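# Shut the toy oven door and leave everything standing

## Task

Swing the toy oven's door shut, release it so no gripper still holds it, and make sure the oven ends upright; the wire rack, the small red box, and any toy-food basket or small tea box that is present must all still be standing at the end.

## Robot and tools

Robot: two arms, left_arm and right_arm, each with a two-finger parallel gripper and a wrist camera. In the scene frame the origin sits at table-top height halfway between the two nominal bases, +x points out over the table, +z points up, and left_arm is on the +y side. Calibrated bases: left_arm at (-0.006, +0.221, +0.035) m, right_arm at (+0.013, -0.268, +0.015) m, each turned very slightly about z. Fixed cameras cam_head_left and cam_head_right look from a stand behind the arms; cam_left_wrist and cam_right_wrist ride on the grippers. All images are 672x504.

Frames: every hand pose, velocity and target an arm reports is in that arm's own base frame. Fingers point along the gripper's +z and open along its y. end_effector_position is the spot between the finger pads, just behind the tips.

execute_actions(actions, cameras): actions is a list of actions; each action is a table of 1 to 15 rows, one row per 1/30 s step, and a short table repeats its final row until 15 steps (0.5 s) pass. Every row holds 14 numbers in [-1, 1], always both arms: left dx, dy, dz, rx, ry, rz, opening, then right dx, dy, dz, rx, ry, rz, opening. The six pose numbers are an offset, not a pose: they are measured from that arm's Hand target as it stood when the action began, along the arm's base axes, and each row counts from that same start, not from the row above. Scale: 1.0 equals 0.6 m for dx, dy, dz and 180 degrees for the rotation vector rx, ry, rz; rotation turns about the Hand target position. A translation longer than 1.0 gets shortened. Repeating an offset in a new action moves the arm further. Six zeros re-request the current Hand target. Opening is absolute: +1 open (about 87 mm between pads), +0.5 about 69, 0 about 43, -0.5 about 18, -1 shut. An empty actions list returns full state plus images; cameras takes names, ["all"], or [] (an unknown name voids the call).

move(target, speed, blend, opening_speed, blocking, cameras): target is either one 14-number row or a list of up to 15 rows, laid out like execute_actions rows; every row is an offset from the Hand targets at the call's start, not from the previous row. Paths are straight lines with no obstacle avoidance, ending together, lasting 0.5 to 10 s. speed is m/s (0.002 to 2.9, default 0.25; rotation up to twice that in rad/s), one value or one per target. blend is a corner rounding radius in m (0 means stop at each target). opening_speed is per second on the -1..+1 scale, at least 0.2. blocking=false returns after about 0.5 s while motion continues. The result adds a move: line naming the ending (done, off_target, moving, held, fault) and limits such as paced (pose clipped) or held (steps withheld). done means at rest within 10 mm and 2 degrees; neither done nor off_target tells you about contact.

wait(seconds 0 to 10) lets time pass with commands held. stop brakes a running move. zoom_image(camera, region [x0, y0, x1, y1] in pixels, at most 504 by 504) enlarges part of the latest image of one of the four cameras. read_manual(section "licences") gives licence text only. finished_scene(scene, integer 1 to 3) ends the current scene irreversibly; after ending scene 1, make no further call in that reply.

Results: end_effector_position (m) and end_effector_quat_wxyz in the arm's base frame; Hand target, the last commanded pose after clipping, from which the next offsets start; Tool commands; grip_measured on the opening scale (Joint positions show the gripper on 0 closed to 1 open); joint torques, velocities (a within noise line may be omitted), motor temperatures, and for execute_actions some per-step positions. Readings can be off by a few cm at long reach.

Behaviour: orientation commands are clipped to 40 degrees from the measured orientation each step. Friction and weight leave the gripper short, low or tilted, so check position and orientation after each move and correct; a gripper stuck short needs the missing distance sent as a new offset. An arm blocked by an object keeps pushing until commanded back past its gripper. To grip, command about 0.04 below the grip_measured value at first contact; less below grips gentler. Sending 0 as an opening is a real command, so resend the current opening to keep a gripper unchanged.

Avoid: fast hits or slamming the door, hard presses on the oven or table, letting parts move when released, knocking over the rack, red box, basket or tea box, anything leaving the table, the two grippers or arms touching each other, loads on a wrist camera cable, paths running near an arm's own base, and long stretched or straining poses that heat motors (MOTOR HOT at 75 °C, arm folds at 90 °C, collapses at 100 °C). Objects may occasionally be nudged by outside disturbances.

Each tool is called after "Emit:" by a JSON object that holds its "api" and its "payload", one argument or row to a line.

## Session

Emit:
{"api": "execute_actions", "payload": {
  "actions": []
}}

Emit:
{"api": "zoom_image", "payload": {
  "camera": "cam_head_left",
  "region": [220, 200, 480, 395]
}}

Scene clock: 0.00 s.
left_arm: end_effector_position=(+0.3697, +0.0327, +0.0371) grip_measured=+0.978 end_effector_quat_wxyz=(+0.565, -0.077, +0.816, +0.090) | right_arm: end_effector_position=(+0.3771, -0.0313, +0.0395) grip_measured=+1.000 end_effector_quat_wxyz=(+0.563, +0.077, +0.819, -0.080)
Joint positions: left_arm=[-0.033 1.582 0.325 0.892 -0.267 -0.036 0.989] | right_arm=[0.023 1.585 0.361 0.851 0.24 0.045 1]
Joint velocities: within noise
Joint torques (N m): no reading
Motor temperatures (°C): left_arm=[22 20 24 21 21 22 23] | right_arm=[22 23 22 22 22 20 23]
Heat: left arm: 24 °C; right arm: 23 °C.
Hand target: left_arm +0.3732, +0.0326, +0.0427; +0.572, -0.078, +0.811, +0.089 | right_arm +0.3833, -0.0312, +0.0505; +0.578, +0.079, +0.809, -0.078
Tool commands: left_gripper/opening=+1.0 right_gripper/opening=+1.0

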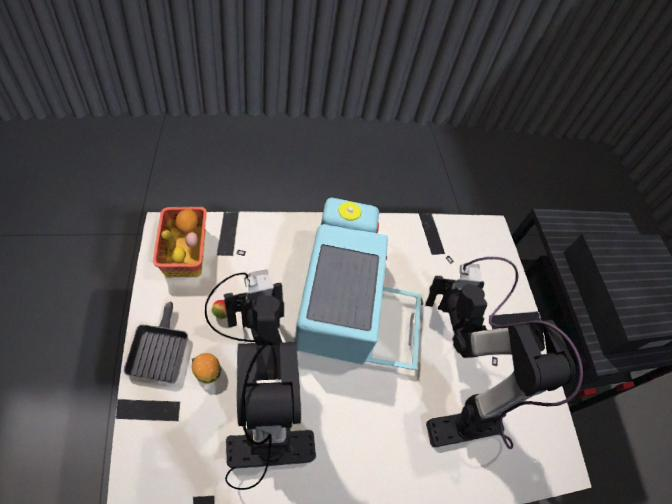

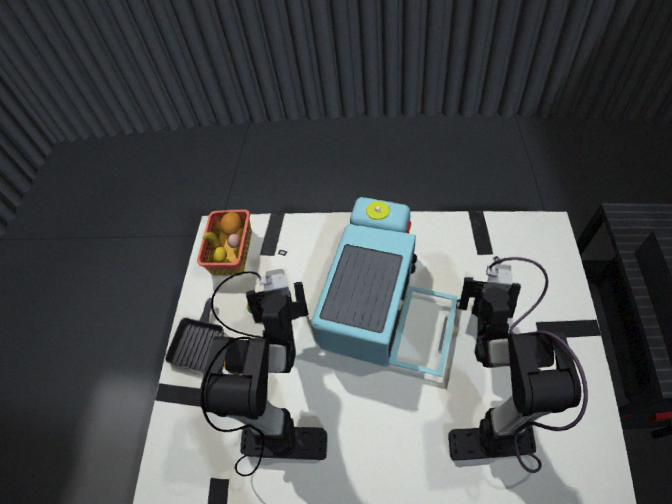

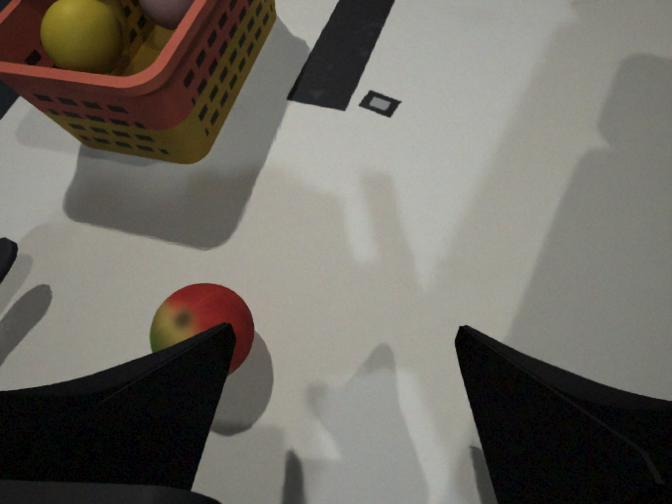

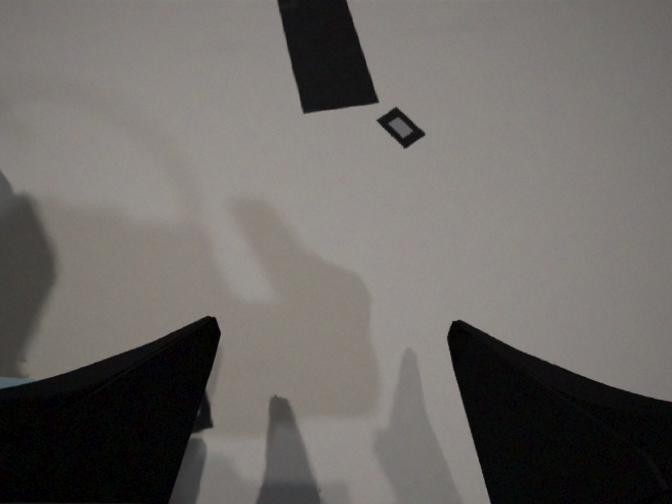

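Scaled by 1.938 from the camera's 672x504 image, which has a finer 960x720 frame.

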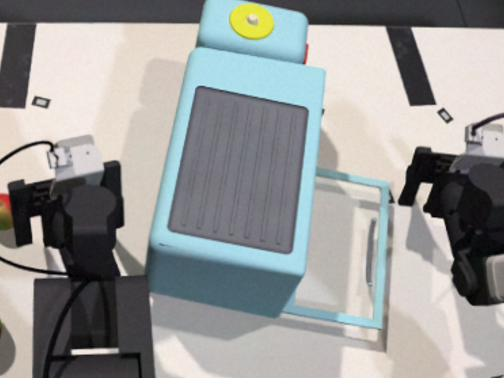

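Emit:
{"api": "move", "payload": {
  "target": [0,0,0,0,0,0,1,-0.1605,0.1253,-0.0425,0.4065,0.2191,0.1128,-1],
  "speed": 0.4,
  "cameras": ["cam_right_wrist","cam_head_left"]
}}

Scene clock: 32.37 s.
left_arm: end_effector_position=(+0.3697, +0.0327, +0.0371) grip_measured=+0.978 end_effector_quat_wxyz=(+0.565, -0.077, +0.816, +0.090) | right_arm: end_effector_position=(+0.2794, +0.0462, +0.0202) grip_measured=-0.966 end_effector_quat_wxyz=(+0.128, +0.248, +0.836, +0.473)
Joint positions: left_arm=[-0.033 1.582 0.325 0.892 -0.267 -0.036 0.989] | right_arm=[-0.414 1.777 0.689 -0.258 -1.008 0.288 0.017]
Joint torques (N m): left_arm=[0.09 -4.34 5.53 1.94 -0.06 0.12] | right_arm=[-0.66 -5.79 5.56 0.64 -0.65 -0.15]
Motor temperatures (°C): left_arm=[22 22 27 26 21 22 23] | right_arm=[22 25 24 25 22 21 23]
Heat: left arm: 27 °C; right arm: 25 °C.
Hand target: left_arm +0.3732, +0.0326, +0.0427; +0.572, -0.078, +0.811, +0.089 | right_arm +0.2871, +0.0439, +0.0251; +0.138, +0.238, +0.832, +0.481
Off the commanded pose: left_arm 0.007 m, 1 deg | right_arm 0.009 m, 2 deg.
move: done
Images, in order (width x height): cam_head_left 672x504, cam_right_wrist 672x504.

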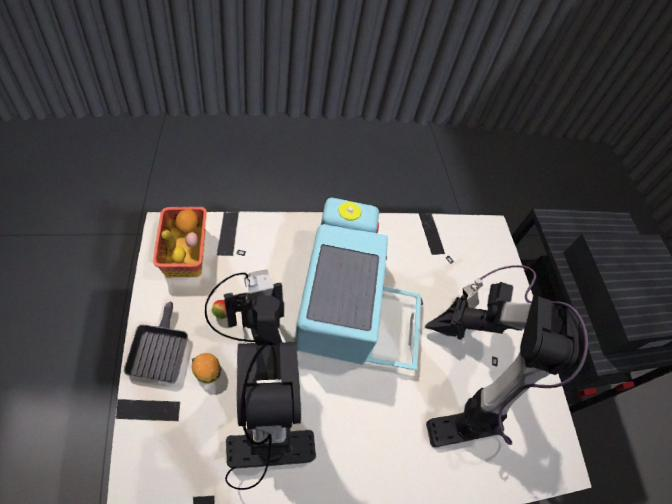

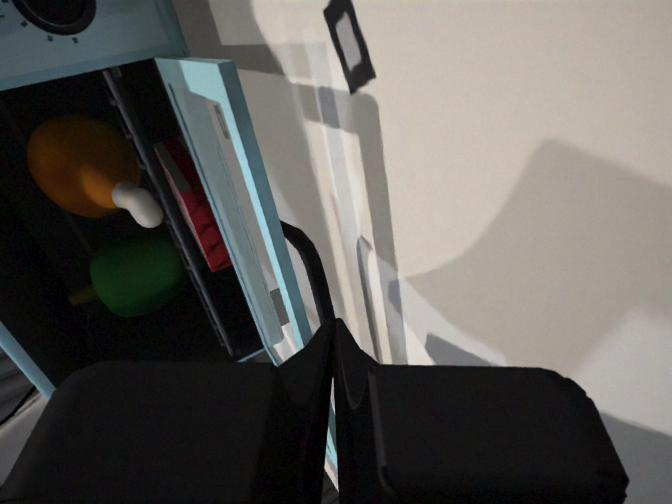

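Emit:
{"api": "move", "payload": {
  "target": [
    [0,0,0,0,0,0,1,0.0948,-0.0165,-0.0268,0,0,0,-1],
    [0,0,0,0,0,0,1,0.1165,0.0635,-0.0335,0,0,0,-1]
  ],
  "speed": 0.15,
  "blend": 0.01,
  "cameras": ["cam_right_wrist","cam_head_left"]
}}

Scene clock: 77.57 s.
left_arm: end_effector_position=(+0.3697, +0.0327, +0.0371) grip_measured=+0.978 end_effector_quat_wxyz=(+0.565, -0.077, +0.816, +0.090) | right_arm: end_effector_position=(+0.3552, +0.0814, +0.0086) grip_measured=-0.966 end_effector_quat_wxyz=(+0.134, +0.238, +0.832, +0.483)
Joint positions: left_arm=[-0.033 1.582 0.325 0.892 -0.267 -0.036 0.989] | right_arm=[-0.222 1.976 0.846 0.07 -0.965 0.607 0.017]
Joint torques (N m): left_arm=[0.03 -4.53 5.42 1.93 -0.07 0.1] | right_arm=[0.03 -8.05 3.32 1.25 -0.28 0.05]
Heat: left arm: 30 °C; right arm: 27 °C.
Hand target: left_arm +0.3732, +0.0326, +0.0427; +0.572, -0.078, +0.811, +0.089 | right_arm +0.3570, +0.0821, +0.0050; +0.138, +0.238, +0.832, +0.481
Off the commanded pose: left_arm 0.007 m, 1 deg | right_arm 0.004 m, 1 deg.
move: done
Images, in order (width x height): cam_head_left 672x504, cam_right_wrist 672x504.

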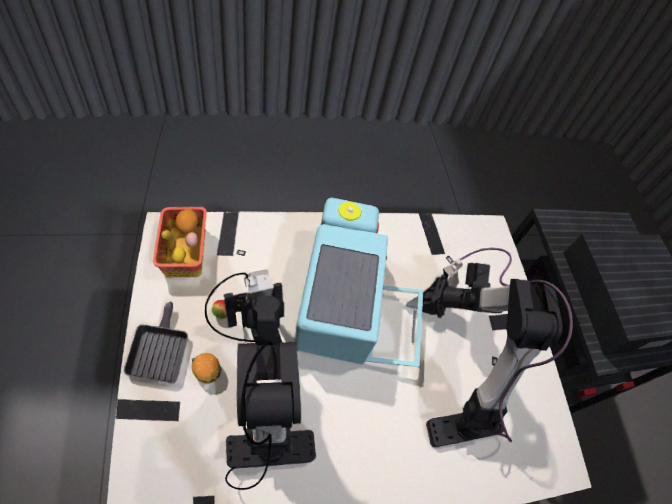

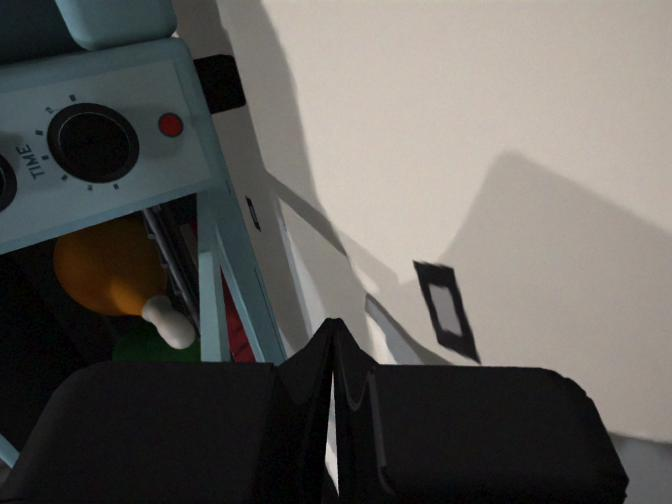

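Emit:
{"api": "zoom_image", "payload": {
  "camera": "cam_head_left",
  "region": [370, 260, 470, 335]
}}

Scaled by 5.040 from the camera's 672x504 image, which has a finer 960x720 frame.

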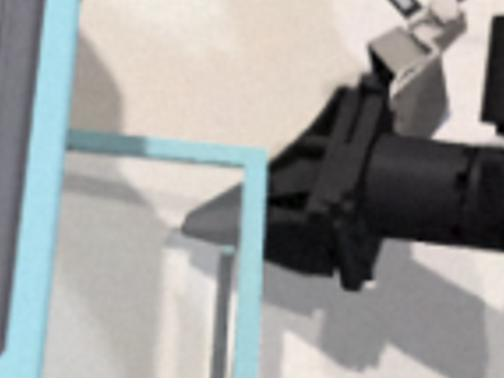

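Emit:
{"api": "move", "payload": {
  "target": [
    [0,0,0,0,0,0,1,0.015,0.002,0.0667,0,0,0,-1],
    [0,0,0,0,0,0,1,0.0177,0.0117,0.1083,0,0,0,-1],
    [0,0,0,0,0,0,1,0.0252,0.0387,0.155,0,0,0,-1],
    [0,0,0,0,0,0,1,0.0363,0.0788,0.1892,0,0,0,-1],
    [0,0,0,0,0,0,1,0.0462,0.1147,0.2045,0,0,0,-1]
  ],
  "speed": 0.12,
  "blend": 0.02,
  "cameras": ["cam_right_wrist","cam_head_left"]
}}

Scene clock: 94.57 s.
left_arm: end_effector_position=(+0.3697, +0.0327, +0.0371) grip_measured=+0.978 end_effector_quat_wxyz=(+0.565, -0.077, +0.816, +0.090) | right_arm: end_effector_position=(+0.3712, +0.1508, +0.1023) grip_measured=-0.966 end_effector_quat_wxyz=(+0.096, +0.257, +0.836, +0.475)
Joint positions: left_arm=[-0.033 1.582 0.325 0.892 -0.267 -0.036 0.989] | right_arm=[-0.005 1.762 1.018 -0.179 -0.844 0.89 0.017]
Joint torques (N m): left_arm=[0.02 -4.49 5.49 1.95 -0.04 0.12] | right_arm=[-0.02 -13.08 7.34 1.31 -0.11 0.01]
Motor temperatures (°C): left_arm=[22 23 29 31 21 22 23] | right_arm=[22 27 26 25 22 21 23]
Heat: left arm: 31 °C; right arm: 27 °C.
Hand target: left_arm +0.3732, +0.0326, +0.0427; +0.572, -0.078, +0.811, +0.089 | right_arm +0.3847, +0.1508, +0.1276; +0.138, +0.238, +0.832, +0.481
Off the commanded pose: left_arm 0.007 m, 1 deg | right_arm 0.029 m, 5 deg.
move: off_target (right_arm); blend cut to 0.0128 m at target 1, 0.0128 m at target 2, 0.0162 m at target 3, 0.0121 m at target 4
Images, in order (width x height): cam_head_left 672x504, cam_right_wrist 672x504.

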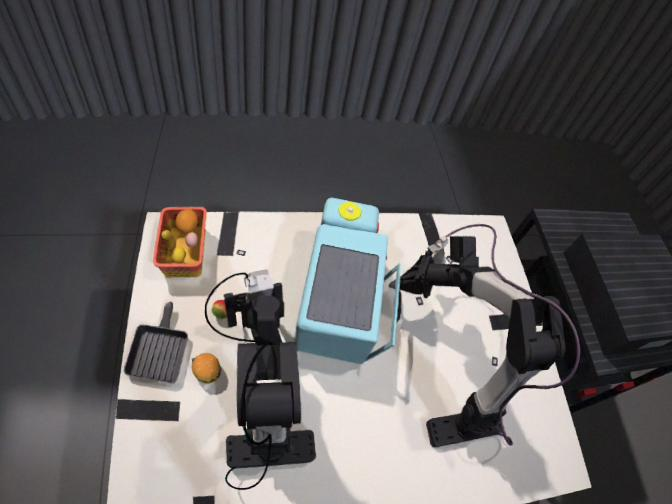

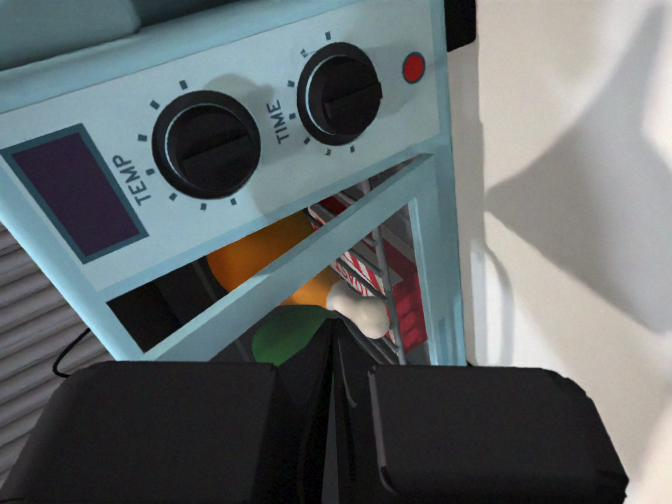

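Emit:
{"api": "move", "payload": {
  "target": [0,0,0,0,0,0,1,0.0289,0.1044,0,0,0,0,-1],
  "speed": 0.1,
  "cameras": ["cam_right_wrist","cam_head_left"]
}}

Scene clock: 98.77 s.
left_arm: end_effector_position=(+0.3697, +0.0327, +0.0371) grip_measured=+0.978 end_effector_quat_wxyz=(+0.565, -0.077, +0.816, +0.090) | right_arm: end_effector_position=(+0.3835, +0.1912, +0.1124) grip_measured=-0.966 end_effector_quat_wxyz=(+0.105, +0.269, +0.839, +0.462)
Joint positions: left_arm=[-0.033 1.582 0.325 0.892 -0.267 -0.036 0.989] | right_arm=[0.123 1.761 1.06 -0.124 -0.721 1.037 0.017]
Joint torques (N m): left_arm=[0.06 -4.48 5.45 1.94 -0.04 0.12] | right_arm=[3.82 -7.13 8.17 2.06 -0.05 0.26]
Heat: left arm: 31 °C; right arm: 28 °C.
Hand target: left_arm +0.3732, +0.0326, +0.0427; +0.572, -0.078, +0.811, +0.089 | right_arm +0.4020, +0.2135, +0.1276; +0.138, +0.238, +0.832, +0.481
Off the commanded pose: left_arm 0.007 m, 1 deg | right_arm 0.033 m, 6 deg.
move: off_target (right_arm)
Images, in order (width x height): cam_head_left 672x504, cam_right_wrist 672x504.

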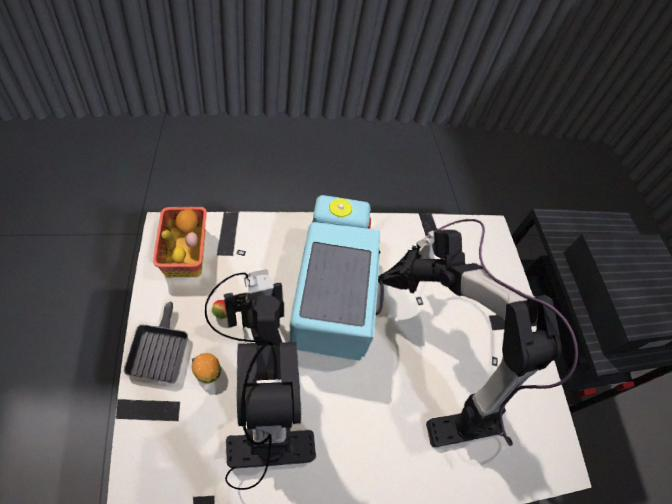

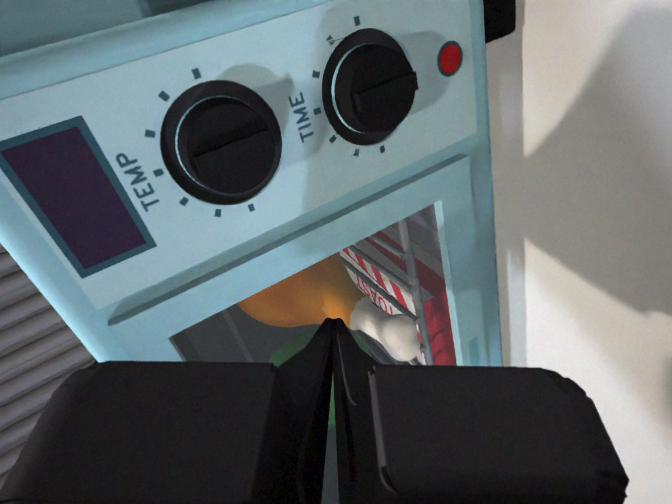

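Emit:
{"api": "zoom_image", "payload": {
  "camera": "cam_right_wrist",
  "region": [80, 130, 520, 380]
}}

Scaled by 1.145 from the camera's 672x504 image, which has a finer 960x720 frame.

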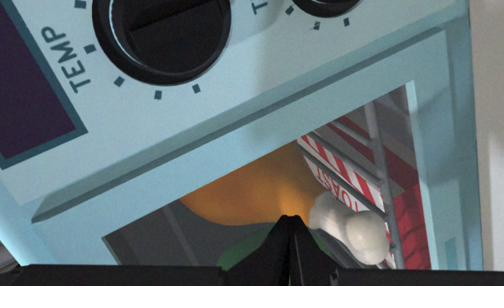

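Emit:
{"api": "move", "payload": {
  "target": [0,0,0,0,0,0,1,-0.05,-0.164,0,0,0,0,-1],
  "speed": 0.2,
  "cameras": ["cam_right_wrist","cam_head_left"]
}}

Scene clock: 105.47 s.
left_arm: end_effector_position=(+0.3697, +0.0327, +0.0371) grip_measured=+0.978 end_effector_quat_wxyz=(+0.565, -0.077, +0.816, +0.090) | right_arm: end_effector_position=(+0.3717, +0.1130, +0.1073) grip_measured=-0.966 end_effector_quat_wxyz=(+0.117, +0.261, +0.836, +0.469)
Joint positions: left_arm=[-0.033 1.582 0.325 0.892 -0.267 -0.036 0.989] | right_arm=[-0.111 1.742 1.035 -0.274 -0.874 0.777 0.017]
Joint torques (N m): left_arm=[0.03 -4.44 5.49 1.92 -0.08 0.12] | right_arm=[-0.25 -12.96 5.5 1.11 -0.51 -0.15]
Heat: left arm: 31 °C; right arm: 28 °C.
Hand target: left_arm +0.3732, +0.0326, +0.0427; +0.572, -0.078, +0.811, +0.089 | right_arm +0.3721, +0.1151, +0.1277; +0.138, +0.238, +0.832, +0.481
Off the commanded pose: left_arm 0.007 m, 1 deg | right_arm 0.020 m, 4 deg.
move: off_target (right_arm)
Images, in order (width x height): cam_head_left 672x504, cam_right_wrist 672x504.

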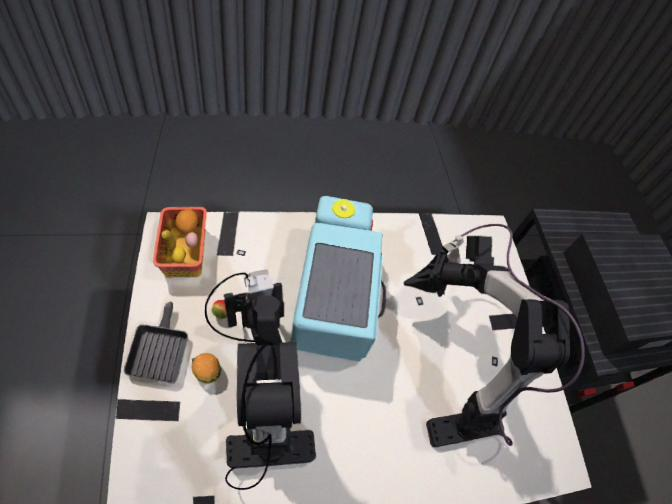

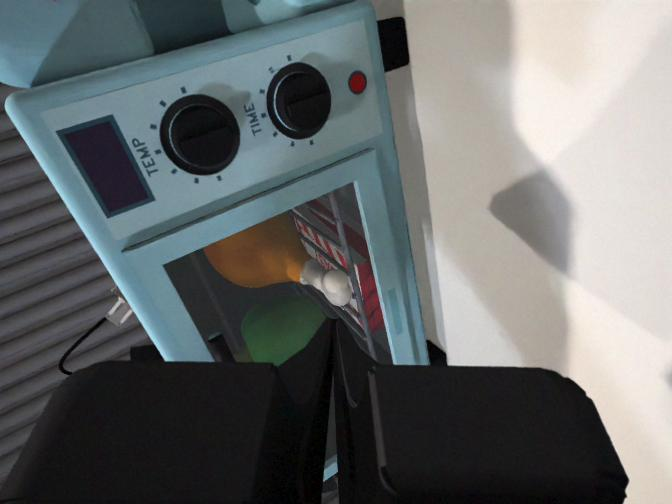

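Emit:
{"api": "finished_scene", "payload": {
  "scene": 2
}}

The scene is finished: the task was done.


## Next scene

The same job, from a new start.

Emit:
{"api": "execute_actions", "payload": {
  "actions": []
}}

Emit:
{"api": "zoom_image", "payload": {
  "camera": "cam_head_left",
  "region": [220, 200, 480, 395]
}}

Scene clock: 0.00 s.
left_arm: end_effector_position=(+0.3035, +0.0828, +0.2945) grip_measured=+0.978 end_effector_quat_wxyz=(+0.756, -0.186, +0.628, -0.003) | right_arm: end_effector_position=(+0.3015, -0.0170, +0.3561) grip_measured=+1.000 end_effector_quat_wxyz=(+0.762, +0.014, +0.648, -0.014)
Joint positions: left_arm=[0.33 0.657 0.511 0.289 0.045 -0.298 0.989] | right_arm=[-0.081 0.656 0.749 0.069 -0.039 0.01 1]
Joint velocities: within noise
Joint torques (N m): no reading
Motor temperatures (°C): left_arm=[22 20 23 21 21 22 23] | right_arm=[22 23 21 22 22 20 23]
Heat: left arm: 23 °C; right arm: 23 °C.
Hand target: left_arm +0.3034, +0.0827, +0.3010; +0.760, -0.184, +0.623, -0.002 | right_arm +0.3003, -0.0169, +0.3656; +0.770, +0.014, +0.638, -0.015
Tool commands: left_gripper/opening=+1.0 right_gripper/opening=+1.0

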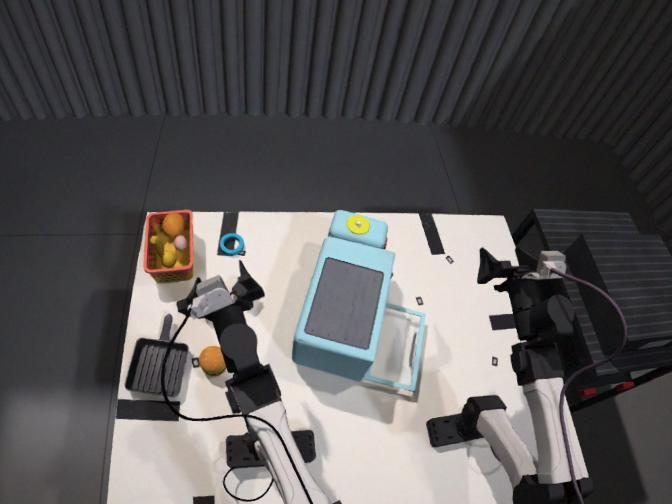

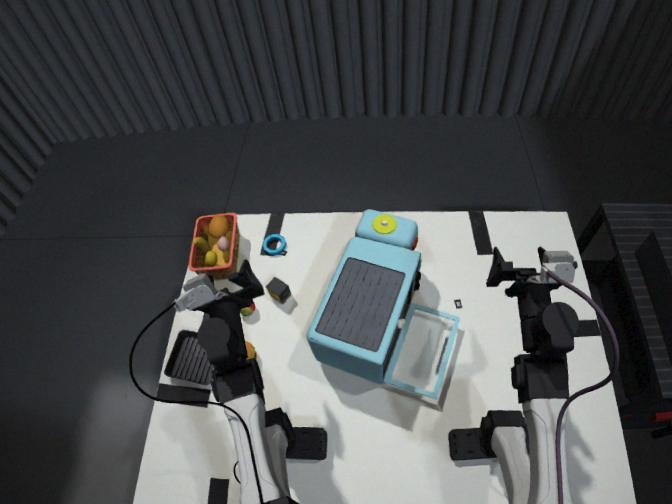

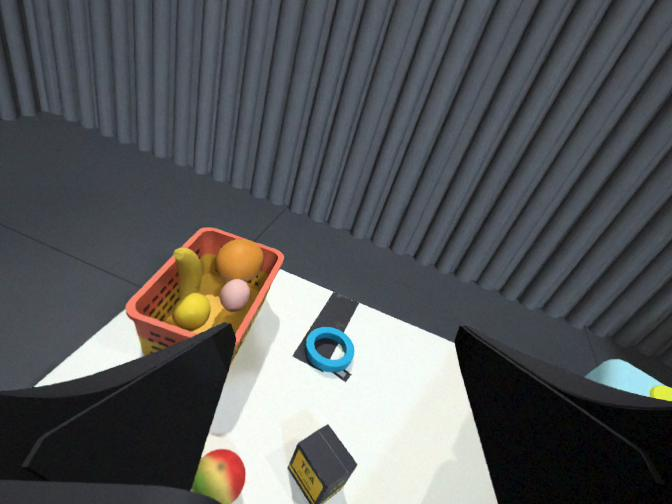

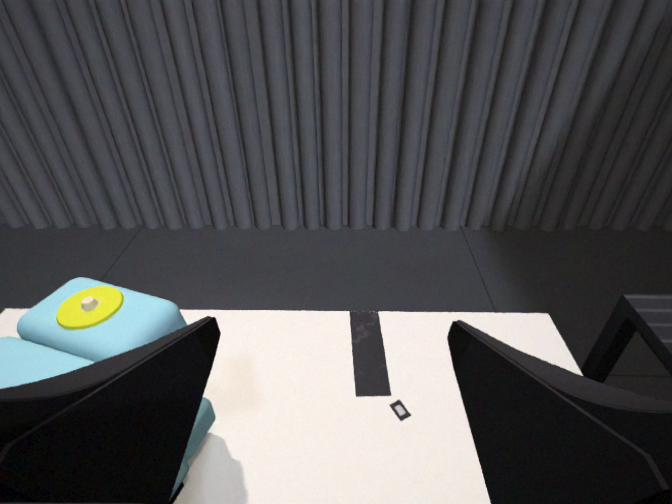

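Scaled by 1.938 from the camera's 672x504 image, which has a finer 960x720 frame.

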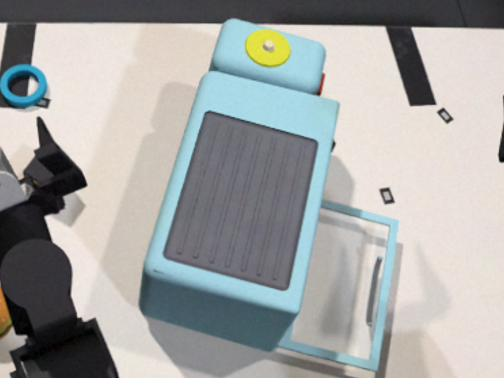

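Emit:
{"api": "move", "payload": {
  "target": [
    [0,0,0,0,0,0,1,0.0012,0.0315,-0.566,0.374,0.3846,0.1561,-1],
    [0,0,0,0,0,0,1,0.0387,0.152,-0.606,0.374,0.3846,0.1561,-1]
  ],
  "speed": [0.45,0.15],
  "cameras": ["cam_right_wrist","cam_head_left"]
}}

Emit:
{"api": "zoom_image", "payload": {
  "camera": "cam_head_left",
  "region": [370, 280, 470, 355]
}}

Scene clock: 30.13 s.
left_arm: end_effector_position=(+0.3035, +0.0828, +0.2945) grip_measured=+0.978 end_effector_quat_wxyz=(+0.756, -0.186, +0.628, -0.003) | right_arm: end_effector_position=(+0.3227, +0.0735, +0.0053) grip_measured=-0.966 end_effector_quat_wxyz=(+0.148, +0.260, +0.825, +0.479)
Joint positions: left_arm=[0.33 0.657 0.511 0.289 0.045 -0.298 0.989] | right_arm=[-0.273 1.885 0.676 0.155 -0.963 0.611 0.017]
Joint torques (N m): left_arm=[0.13 0.83 8.21 1.84 -0.02 0.11] | right_arm=[0.05 -7.04 2.88 1.23 -0.26 0.04]
Motor temperatures (°C): left_arm=[22 20 29 27 21 22 23] | right_arm=[22 23 24 25 22 21 23]
Heat: left arm: 29 °C; right arm: 25 °C.
Hand target: left_arm +0.3034, +0.0827, +0.3010; +0.761, -0.184, +0.623, -0.002 | right_arm +0.3235, +0.0743, +0.0020; +0.150, +0.260, +0.826, +0.477
Off the commanded pose: left_arm 0.006 m, 1 deg | right_arm 0.004 m, 0 deg.
move: done
Images, in order (width x height): cam_head_left 672x504, cam_right_wrist 672x504.

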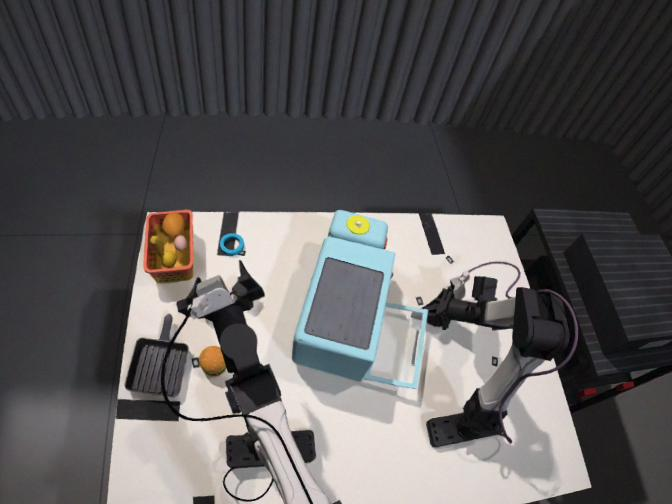

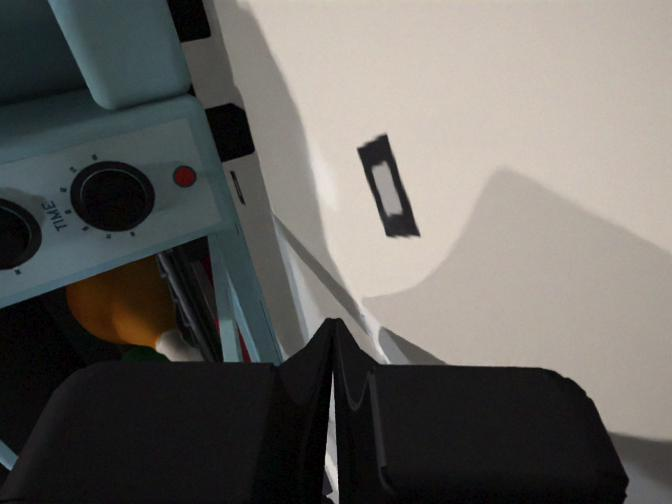

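Scaled by 5.040 from the camera's 672x504 image, which has a finer 960x720 frame.

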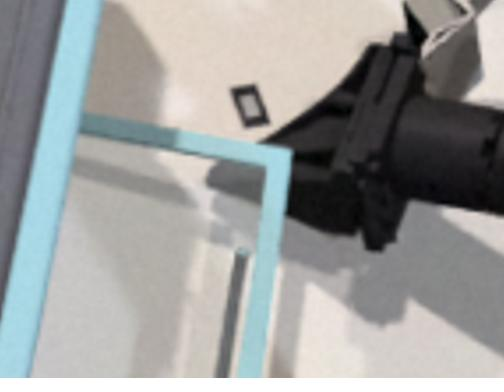

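Emit:
{"api": "move", "payload": {
  "target": [
    [0,0,0,0,0,0,1,-0.0105,0.0043,0.0717,0,0,0,-1],
    [0,0,0,0,0,0,1,-0.007,0.0138,0.1133,0,0,0,-1],
    [0,0,0,0,0,0,1,0.0112,0.0453,0.164,0,0,0,-1],
    [0,0,0,0,0,0,1,0.0297,0.0873,0.1823,0,0,0,-1],
    [0,0,0,0,0,0,1,0.0407,0.1177,0.178,0,0,0,-1],
    [0,0,0,0,0,0,1,0.0508,0.1453,0.1733,0,0,0,-1]
  ],
  "speed": [0.12,0.12,0.12,0.12,0.1,0.06],
  "blend": 0.02,
  "cameras": ["cam_right_wrist","cam_head_left"]
}}

Scene clock: 42.20 s.
left_arm: end_effector_position=(+0.3035, +0.0828, +0.2945) grip_measured=+0.978 end_effector_quat_wxyz=(+0.756, -0.186, +0.628, -0.003) | right_arm: end_effector_position=(+0.3387, +0.1607, +0.0986) grip_measured=-0.966 end_effector_quat_wxyz=(+0.129, +0.267, +0.828, +0.475)
Joint positions: left_arm=[0.33 0.657 0.511 0.289 0.045 -0.298 0.989] | right_arm=[0.038 1.601 0.788 0.007 -0.776 0.987 0.017]
Joint torques (N m): left_arm=[0.09 0.83 8.27 1.87 -0.03 0.15] | right_arm=[0.01 -5.63 7.49 1.51 -0.04 0.05]
Heat: left arm: 30 °C; right arm: 25 °C.
Hand target: left_arm +0.3034, +0.0827, +0.3010; +0.761, -0.184, +0.623, -0.002 | right_arm +0.3540, +0.1616, +0.1059; +0.150, +0.260, +0.826, +0.477
Off the commanded pose: left_arm 0.006 m, 1 deg | right_arm 0.017 m, 3 deg.
move: off_target (right_arm); blend cut to 0.0128 m at target 1, 0.0128 m at target 2, 0.0148 m at target 3, 0.0098 m at target 4, 0.0089 m at target 5
Images, in order (width x height): cam_head_left 672x504, cam_right_wrist 672x504.

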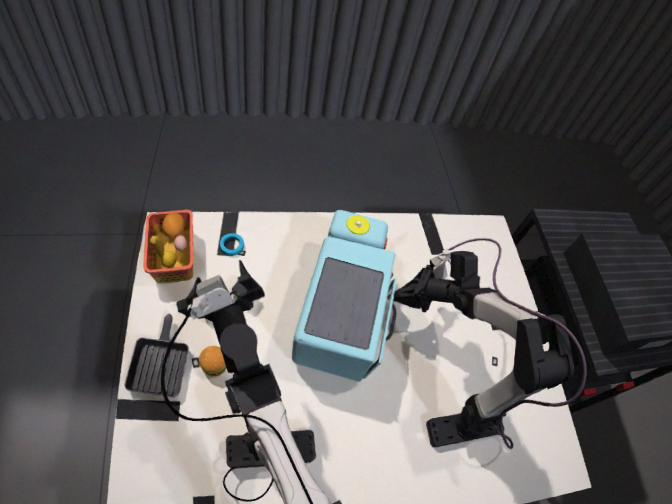

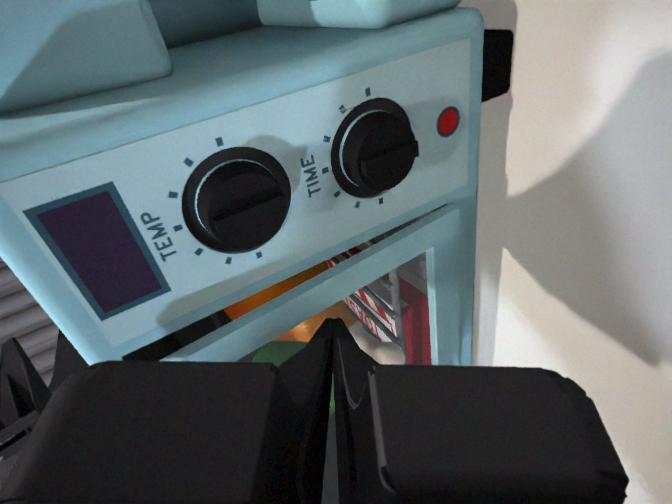

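Emit:
{"api": "move", "payload": {
  "target": [0,0,0,0,0,0,1,0.0142,0.039,-0.01,0,0,0,-1],
  "speed": 0.06,
  "cameras": ["cam_right_wrist","cam_head_left"]
}}

Scene clock: 45.00 s.
left_arm: end_effector_position=(+0.3035, +0.0828, +0.2945) grip_measured=+0.978 end_effector_quat_wxyz=(+0.756, -0.186, +0.628, -0.003) | right_arm: end_effector_position=(+0.3422, +0.1682, +0.0894) grip_measured=-0.966 end_effector_quat_wxyz=(+0.121, +0.284, +0.829, +0.466)
Joint positions: left_arm=[0.33 0.657 0.511 0.289 0.045 -0.298 0.989] | right_arm=[0.069 1.631 0.789 0.035 -0.736 1.037 0.017]
Joint torques (N m): left_arm=[-0.06 0.79 8.18 1.86 0.02 0.11] | right_arm=[3.62 -4.7 8.06 1.98 0.07 0.24]
Heat: left arm: 30 °C; right arm: 25 °C.
Hand target: left_arm +0.3034, +0.0827, +0.3010; +0.761, -0.184, +0.623, -0.002 | right_arm +0.3626, +0.1849, +0.1000; +0.150, +0.260, +0.826, +0.477
Off the commanded pose: left_arm 0.006 m, 1 deg | right_arm 0.028 m, 5 deg.
move: off_target (right_arm)
Images, in order (width x height): cam_head_left 672x504, cam_right_wrist 672x504.

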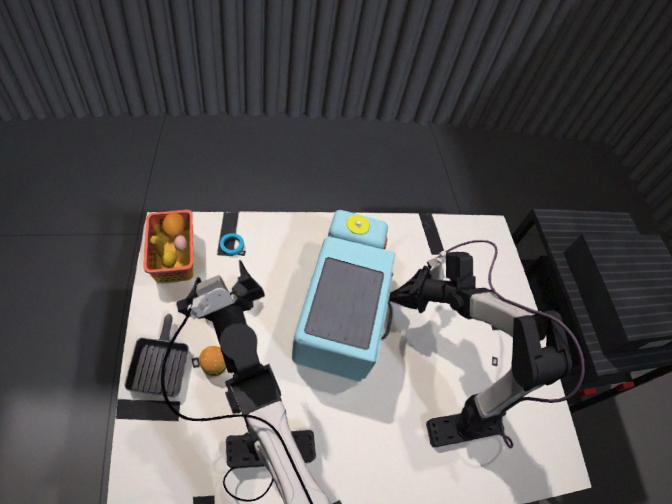

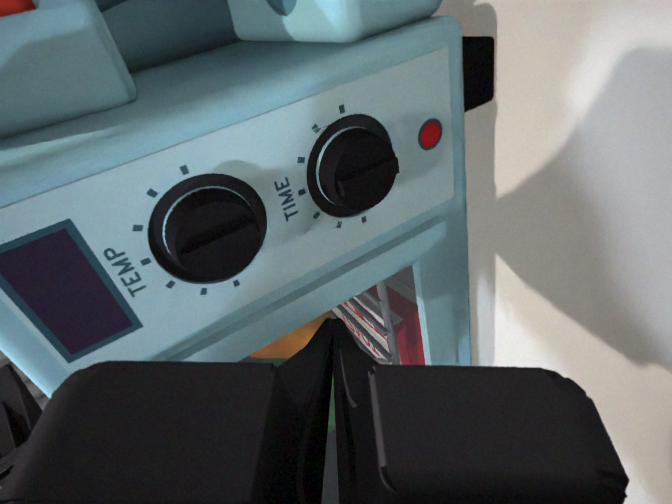

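Emit:
{"api": "move", "payload": {
  "target": [0,0,0,0,0,0,1,-0.049,-0.142,0.008,0,0,0,-1],
  "speed": 0.2,
  "cameras": ["cam_right_wrist","cam_head_left"]
}}

Scene clock: 48.47 s.
left_arm: end_effector_position=(+0.3035, +0.0828, +0.2945) grip_measured=+0.978 end_effector_quat_wxyz=(+0.756, -0.186, +0.628, -0.003) | right_arm: end_effector_position=(+0.3263, +0.0998, +0.0852) grip_measured=-0.966 end_effector_quat_wxyz=(+0.124, +0.284, +0.829, +0.466)
Joint positions: left_arm=[0.33 0.657 0.511 0.289 0.045 -0.298 0.989] | right_arm=[-0.171 1.611 0.789 -0.176 -0.882 0.765 0.017]
Joint torques (N m): left_arm=[0.14 0.79 8.29 1.87 0.01 0.12] | right_arm=[-0.46 -10.4 6.52 1.09 -0.5 -0.12]
Heat: left arm: 31 °C; right arm: 26 °C.
Hand target: left_arm +0.3034, +0.0827, +0.3010; +0.761, -0.184, +0.623, -0.002 | right_arm +0.3332, +0.0998, +0.1047; +0.150, +0.260, +0.826, +0.477
Off the commanded pose: left_arm 0.006 m, 1 deg | right_arm 0.021 m, 4 deg.
move: off_target (right_arm)
Images, in order (width x height): cam_head_left 672x504, cam_right_wrist 672x504.

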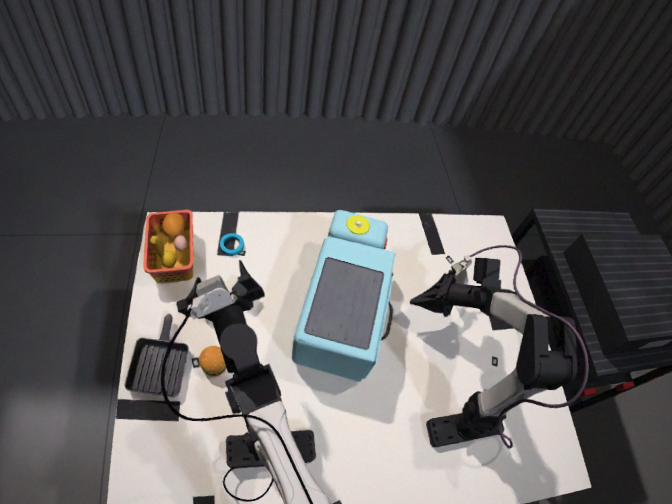

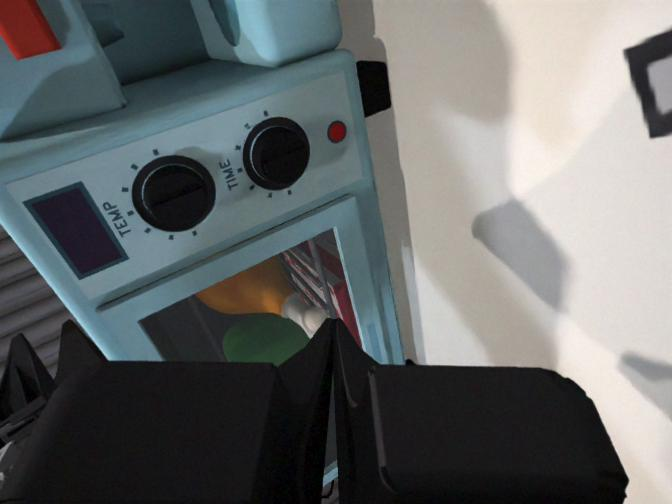

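Emit:
{"api": "finished_scene", "payload": {
  "scene": 3
}}

The scene is finished: the task was done.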